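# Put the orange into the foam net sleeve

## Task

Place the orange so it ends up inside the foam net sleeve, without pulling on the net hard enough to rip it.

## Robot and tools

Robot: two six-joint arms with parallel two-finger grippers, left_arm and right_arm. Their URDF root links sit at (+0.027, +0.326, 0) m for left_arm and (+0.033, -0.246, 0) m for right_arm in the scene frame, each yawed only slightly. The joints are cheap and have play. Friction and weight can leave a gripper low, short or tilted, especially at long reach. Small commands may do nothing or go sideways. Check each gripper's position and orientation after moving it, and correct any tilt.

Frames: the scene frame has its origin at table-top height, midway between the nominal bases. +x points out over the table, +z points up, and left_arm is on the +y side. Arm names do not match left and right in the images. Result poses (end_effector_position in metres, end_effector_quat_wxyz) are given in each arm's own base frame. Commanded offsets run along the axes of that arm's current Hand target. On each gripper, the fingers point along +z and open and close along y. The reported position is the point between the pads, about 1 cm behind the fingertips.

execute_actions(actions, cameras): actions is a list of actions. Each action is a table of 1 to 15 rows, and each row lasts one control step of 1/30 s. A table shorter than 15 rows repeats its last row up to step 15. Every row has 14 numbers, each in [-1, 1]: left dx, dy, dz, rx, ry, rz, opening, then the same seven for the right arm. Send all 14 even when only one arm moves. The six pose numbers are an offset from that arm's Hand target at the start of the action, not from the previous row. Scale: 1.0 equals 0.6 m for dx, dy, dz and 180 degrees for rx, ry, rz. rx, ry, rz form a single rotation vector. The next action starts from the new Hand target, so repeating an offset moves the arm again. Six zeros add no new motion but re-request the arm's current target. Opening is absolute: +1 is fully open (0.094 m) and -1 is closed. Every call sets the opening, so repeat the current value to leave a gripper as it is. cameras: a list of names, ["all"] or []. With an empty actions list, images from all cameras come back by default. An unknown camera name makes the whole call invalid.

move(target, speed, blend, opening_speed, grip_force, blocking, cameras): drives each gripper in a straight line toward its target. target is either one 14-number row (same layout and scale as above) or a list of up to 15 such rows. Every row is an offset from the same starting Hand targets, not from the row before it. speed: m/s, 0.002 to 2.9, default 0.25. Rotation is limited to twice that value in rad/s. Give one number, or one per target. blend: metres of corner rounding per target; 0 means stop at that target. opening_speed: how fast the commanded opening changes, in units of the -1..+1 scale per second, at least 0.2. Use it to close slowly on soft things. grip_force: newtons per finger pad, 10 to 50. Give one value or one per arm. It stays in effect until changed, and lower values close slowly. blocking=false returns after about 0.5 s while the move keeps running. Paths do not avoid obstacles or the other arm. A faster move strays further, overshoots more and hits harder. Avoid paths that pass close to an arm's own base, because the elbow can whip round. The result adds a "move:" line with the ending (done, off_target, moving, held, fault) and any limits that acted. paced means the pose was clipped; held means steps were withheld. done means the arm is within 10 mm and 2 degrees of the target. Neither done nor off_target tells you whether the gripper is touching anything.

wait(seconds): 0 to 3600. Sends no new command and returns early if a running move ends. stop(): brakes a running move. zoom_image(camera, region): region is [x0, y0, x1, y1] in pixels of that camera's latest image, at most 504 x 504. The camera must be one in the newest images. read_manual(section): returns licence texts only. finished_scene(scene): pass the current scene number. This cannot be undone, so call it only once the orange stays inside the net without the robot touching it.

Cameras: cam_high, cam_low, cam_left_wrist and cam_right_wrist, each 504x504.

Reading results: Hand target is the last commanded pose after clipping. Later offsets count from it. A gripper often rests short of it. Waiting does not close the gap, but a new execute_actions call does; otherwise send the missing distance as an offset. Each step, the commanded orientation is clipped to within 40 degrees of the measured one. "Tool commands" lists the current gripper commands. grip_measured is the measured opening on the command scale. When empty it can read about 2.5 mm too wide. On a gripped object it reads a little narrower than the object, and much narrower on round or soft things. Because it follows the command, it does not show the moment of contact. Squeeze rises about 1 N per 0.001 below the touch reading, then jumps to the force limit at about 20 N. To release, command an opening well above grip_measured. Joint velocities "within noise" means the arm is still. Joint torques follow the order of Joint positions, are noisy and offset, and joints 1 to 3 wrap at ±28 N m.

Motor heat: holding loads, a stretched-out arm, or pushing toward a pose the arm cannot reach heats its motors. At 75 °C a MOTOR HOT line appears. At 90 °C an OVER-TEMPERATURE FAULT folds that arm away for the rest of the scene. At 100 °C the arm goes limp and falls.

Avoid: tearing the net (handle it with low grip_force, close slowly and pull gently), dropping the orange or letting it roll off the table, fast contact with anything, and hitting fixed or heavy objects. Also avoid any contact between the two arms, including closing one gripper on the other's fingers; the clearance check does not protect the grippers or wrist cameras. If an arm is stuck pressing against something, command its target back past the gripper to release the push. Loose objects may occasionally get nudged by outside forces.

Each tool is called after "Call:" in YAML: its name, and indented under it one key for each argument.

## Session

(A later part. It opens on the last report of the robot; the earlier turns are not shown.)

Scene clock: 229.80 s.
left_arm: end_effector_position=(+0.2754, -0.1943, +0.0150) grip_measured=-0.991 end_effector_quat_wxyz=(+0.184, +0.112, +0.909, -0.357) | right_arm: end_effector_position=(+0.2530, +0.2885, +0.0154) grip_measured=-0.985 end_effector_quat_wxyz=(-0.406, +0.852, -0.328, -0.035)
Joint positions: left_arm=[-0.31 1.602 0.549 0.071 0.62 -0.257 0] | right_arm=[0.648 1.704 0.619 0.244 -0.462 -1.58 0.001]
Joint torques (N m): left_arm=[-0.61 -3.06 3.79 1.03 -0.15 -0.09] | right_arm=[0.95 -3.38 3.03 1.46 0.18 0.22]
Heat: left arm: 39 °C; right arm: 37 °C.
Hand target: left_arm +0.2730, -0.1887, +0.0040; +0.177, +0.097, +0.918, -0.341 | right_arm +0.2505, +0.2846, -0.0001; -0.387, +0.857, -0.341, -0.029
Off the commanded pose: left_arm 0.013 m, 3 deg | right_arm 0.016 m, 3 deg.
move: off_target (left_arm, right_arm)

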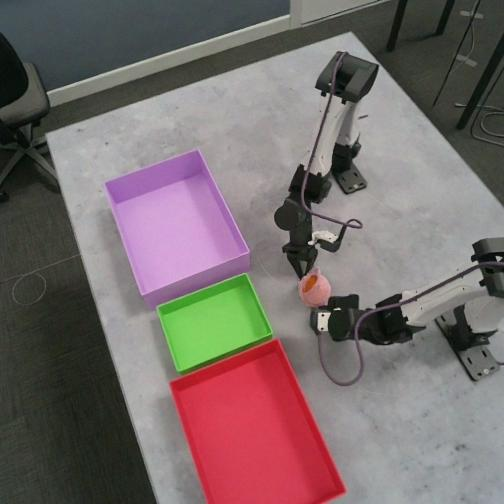

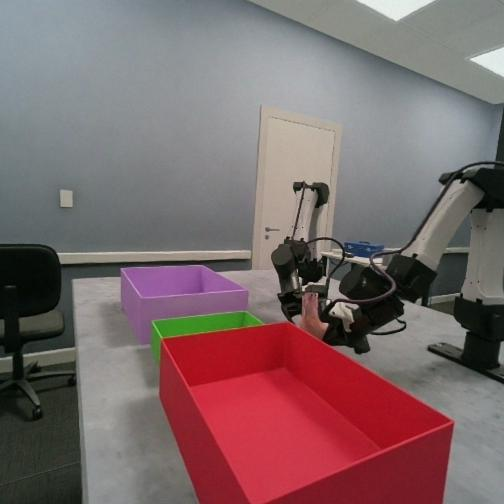

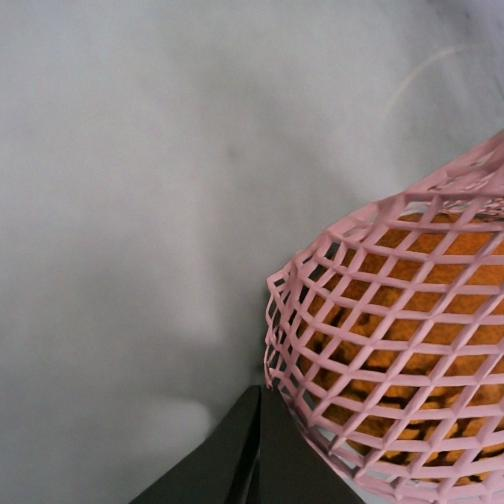

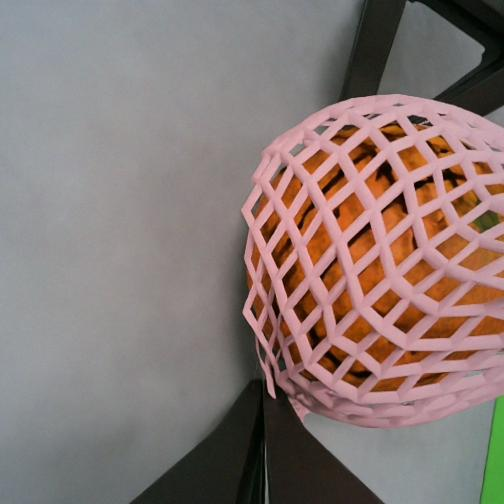

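Call:
move:
  target: [0, 0, 0, 0, 0, 0, -0.85, 0, 0, 0, 0, 0, 0, -0.85]
  opening_speed: 0.2
  cameras: ["all"]

Call:
zoom_image:
  camera: "cam_left_wrist"
  region: [204, 204, 504, 504]

Call:
zoom_image:
  camera: "cam_right_wrist"
  region: [180, 140, 480, 440]

Scene clock: 246.23 s.
left_arm: end_effector_position=(+0.2766, -0.1959, +0.0165) grip_measured=-0.852 end_effector_quat_wxyz=(+0.188, +0.115, +0.907, -0.359) | right_arm: end_effector_position=(+0.2545, +0.2894, +0.0168) grip_measured=-0.852 end_effector_quat_wxyz=(-0.410, +0.851, -0.327, -0.032)
Joint positions: left_arm=[-0.313 1.602 0.549 0.082 0.621 -0.258 0.007] | right_arm=[0.648 1.704 0.619 0.253 -0.46 -1.58 0.007]
Joint torques (N m): left_arm=[-0.4 -3.08 3.77 0.96 -0.18 -0.08] | right_arm=[0.98 -3.45 3.02 1.43 0.2 0.2]
Heat: left arm: 39 °C; right arm: 38 °C.
Hand target: left_arm +0.2730, -0.1887, +0.0040; +0.177, +0.097, +0.918, -0.341 | right_arm +0.2504, +0.2845, -0.0001; -0.386, +0.857, -0.341, -0.029
Off the commanded pose: left_arm 0.015 m, 3 deg | right_arm 0.018 m, 3 deg.
move: done

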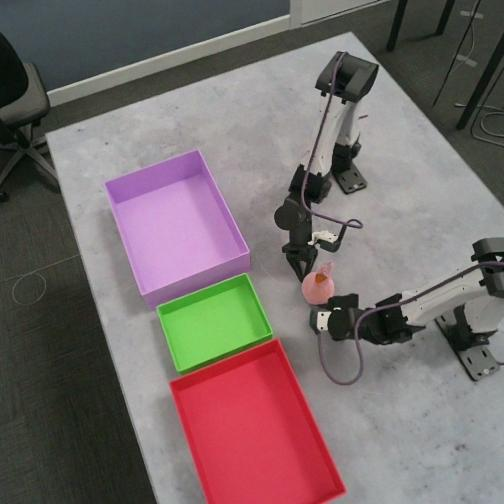

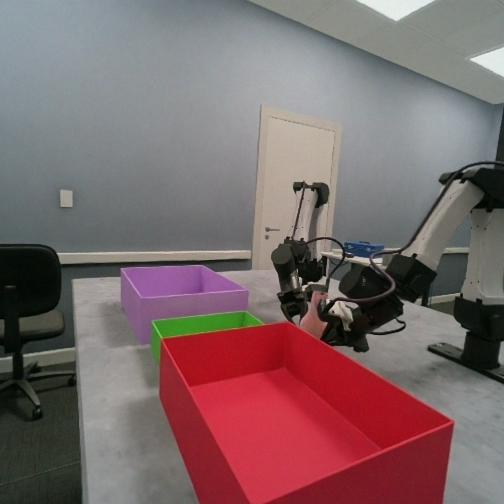

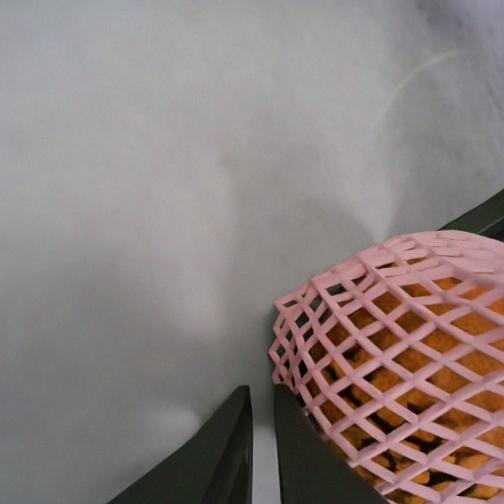

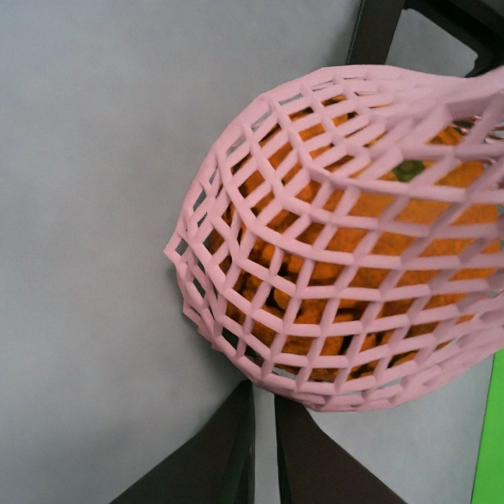

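Scaled by 1.680 from the camera's image (finer frame: 720x720).

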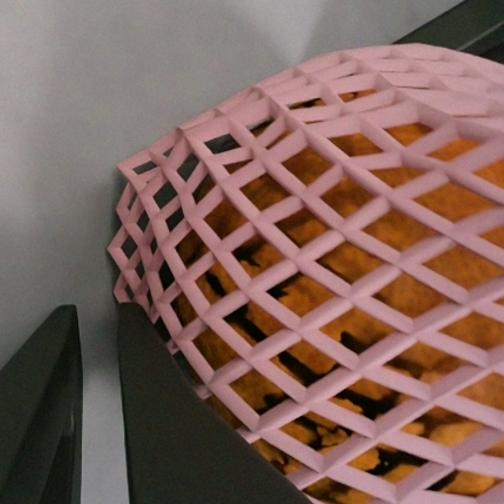

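Scaled by 1.680 from the camera's image (finer frame: 720x720).

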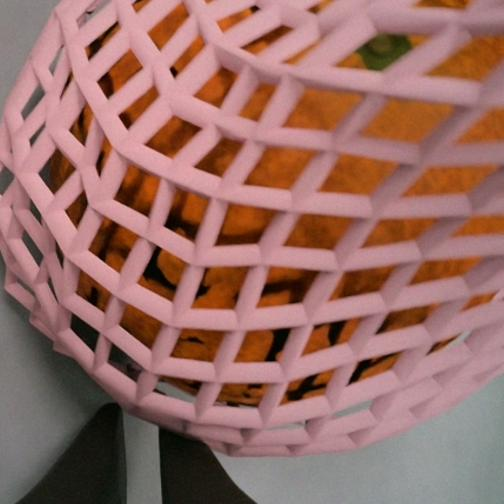

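Call:
move:
  target:
    - [0, 0, -0.06, 0, 0, 0, -0.85, 0, 0, -0.06, 0, 0, 0, -0.85]
    - [0, 0, -0.16, 0, 0, 0, -0.85, 0, 0, -0.16, 0, 0, 0, -0.85]
  speed: [0.05, 0.12]
  blend: [0.01, 0]
  cameras: ["all"]

Call:
zoom_image:
  camera: "cam_low"
  region: [260, 230, 380, 350]

Call:
zoom_image:
  camera: "cam_high"
  region: [265, 230, 365, 330]

Call:
zoom_image:
  camera: "cam_left_wrist"
  region: [204, 104, 504, 404]

Call:
zoom_image:
  camera: "cam_right_wrist"
  region: [150, 50, 450, 350]

Scene clock: 261.50 s.
left_arm: end_effector_position=(+0.2381, -0.1234, +0.0545) grip_measured=-0.852 end_effector_quat_wxyz=(+0.156, +0.083, +0.925, -0.335) | right_arm: end_effector_position=(+0.2333, +0.2192, +0.0589) grip_measured=-0.852 end_effector_quat_wxyz=(-0.381, +0.857, -0.347, -0.022)
Joint positions: left_arm=[-0.055 1.298 0.574 -0.493 0.684 -0.003 0.007] | right_arm=[0.488 1.337 0.564 -0.171 -0.505 -1.718 0.007]
Joint torques (N m): left_arm=[0.34 -3.22 9.59 0.55 0.57 0.21] | right_arm=[-0.64 -5.76 5.61 0.93 -0.46 -0.02]
Heat: left arm: 39 °C; right arm: 36 °C.
Hand target: left_arm +0.2482, -0.1252, +0.0716; +0.177, +0.097, +0.918, -0.341 | right_arm +0.2299, +0.2191, +0.0671; -0.386, +0.857, -0.341, -0.029
Off the commanded pose: left_arm 0.020 m, 3 deg | right_arm 0.009 m, 1 deg.
move: off_target (left_arm)

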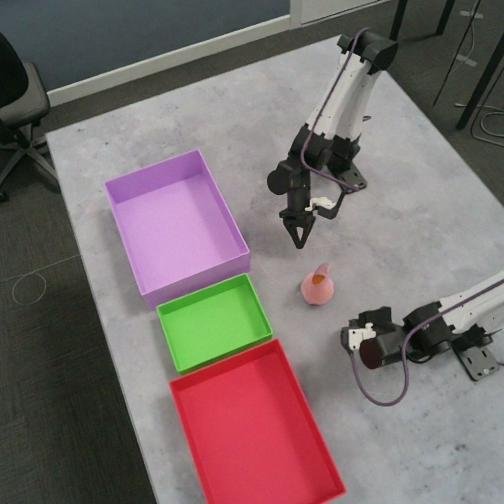

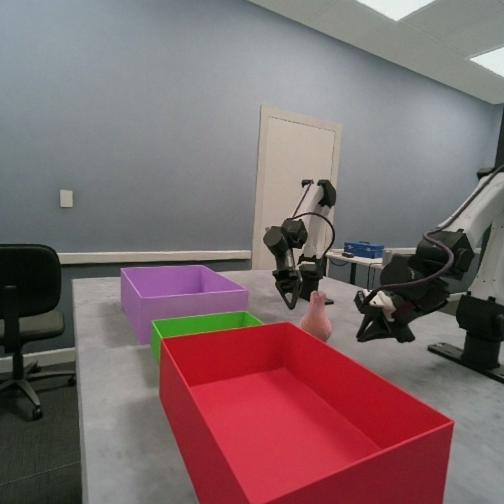

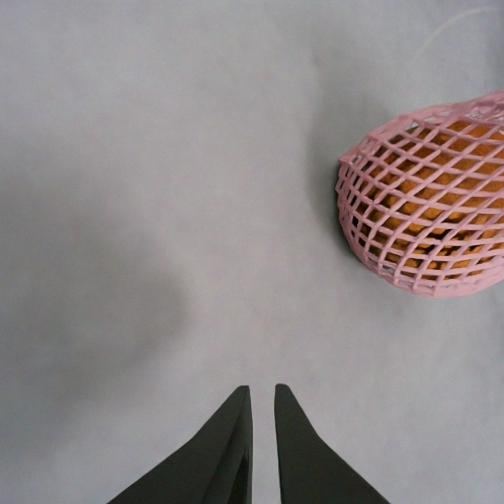

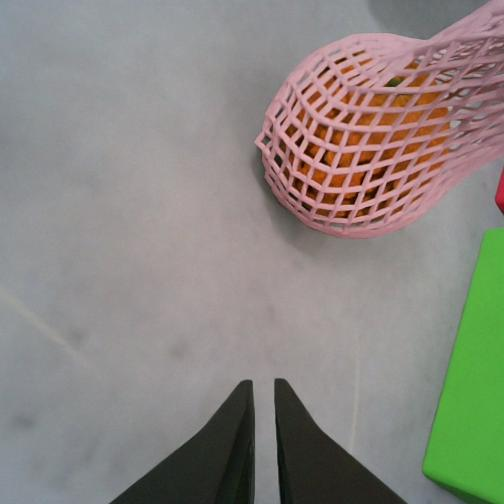

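Scaled by 4.200 from the camera's image (finer frame: 720x720).

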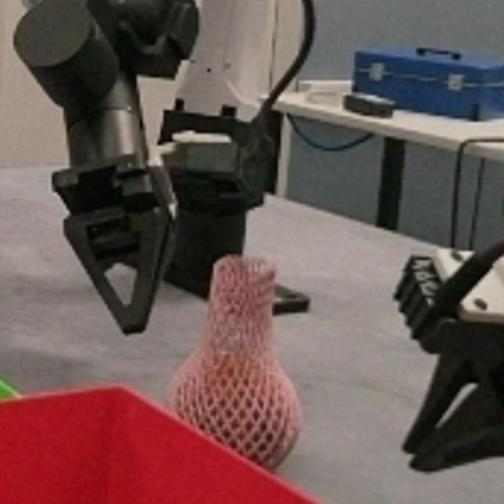

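Scaled by 5.040 from the camera's image (finer frame: 720x720).

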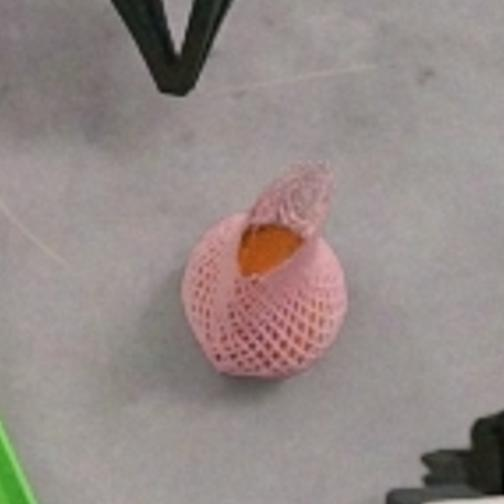

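Scaled by 1.680 from the camera's image (finer frame: 720x720).

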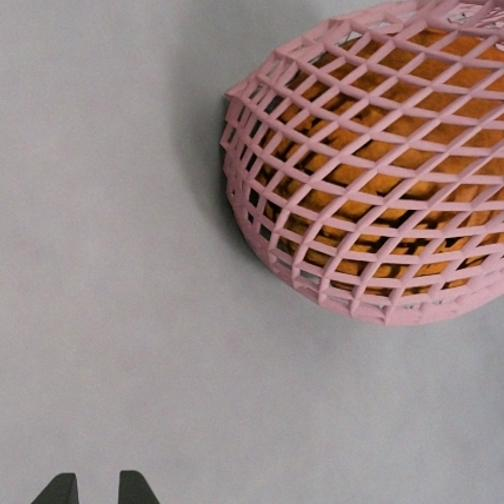

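Scaled by 1.680 from the camera's image (finer frame: 720x720).

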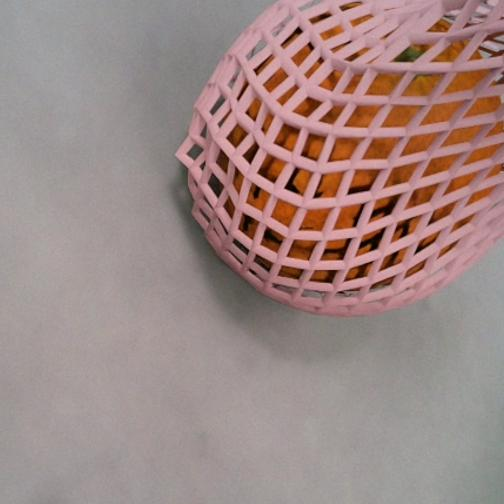

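Call:
finished_scene:
  scene: 1

The scene is finished: the task was done.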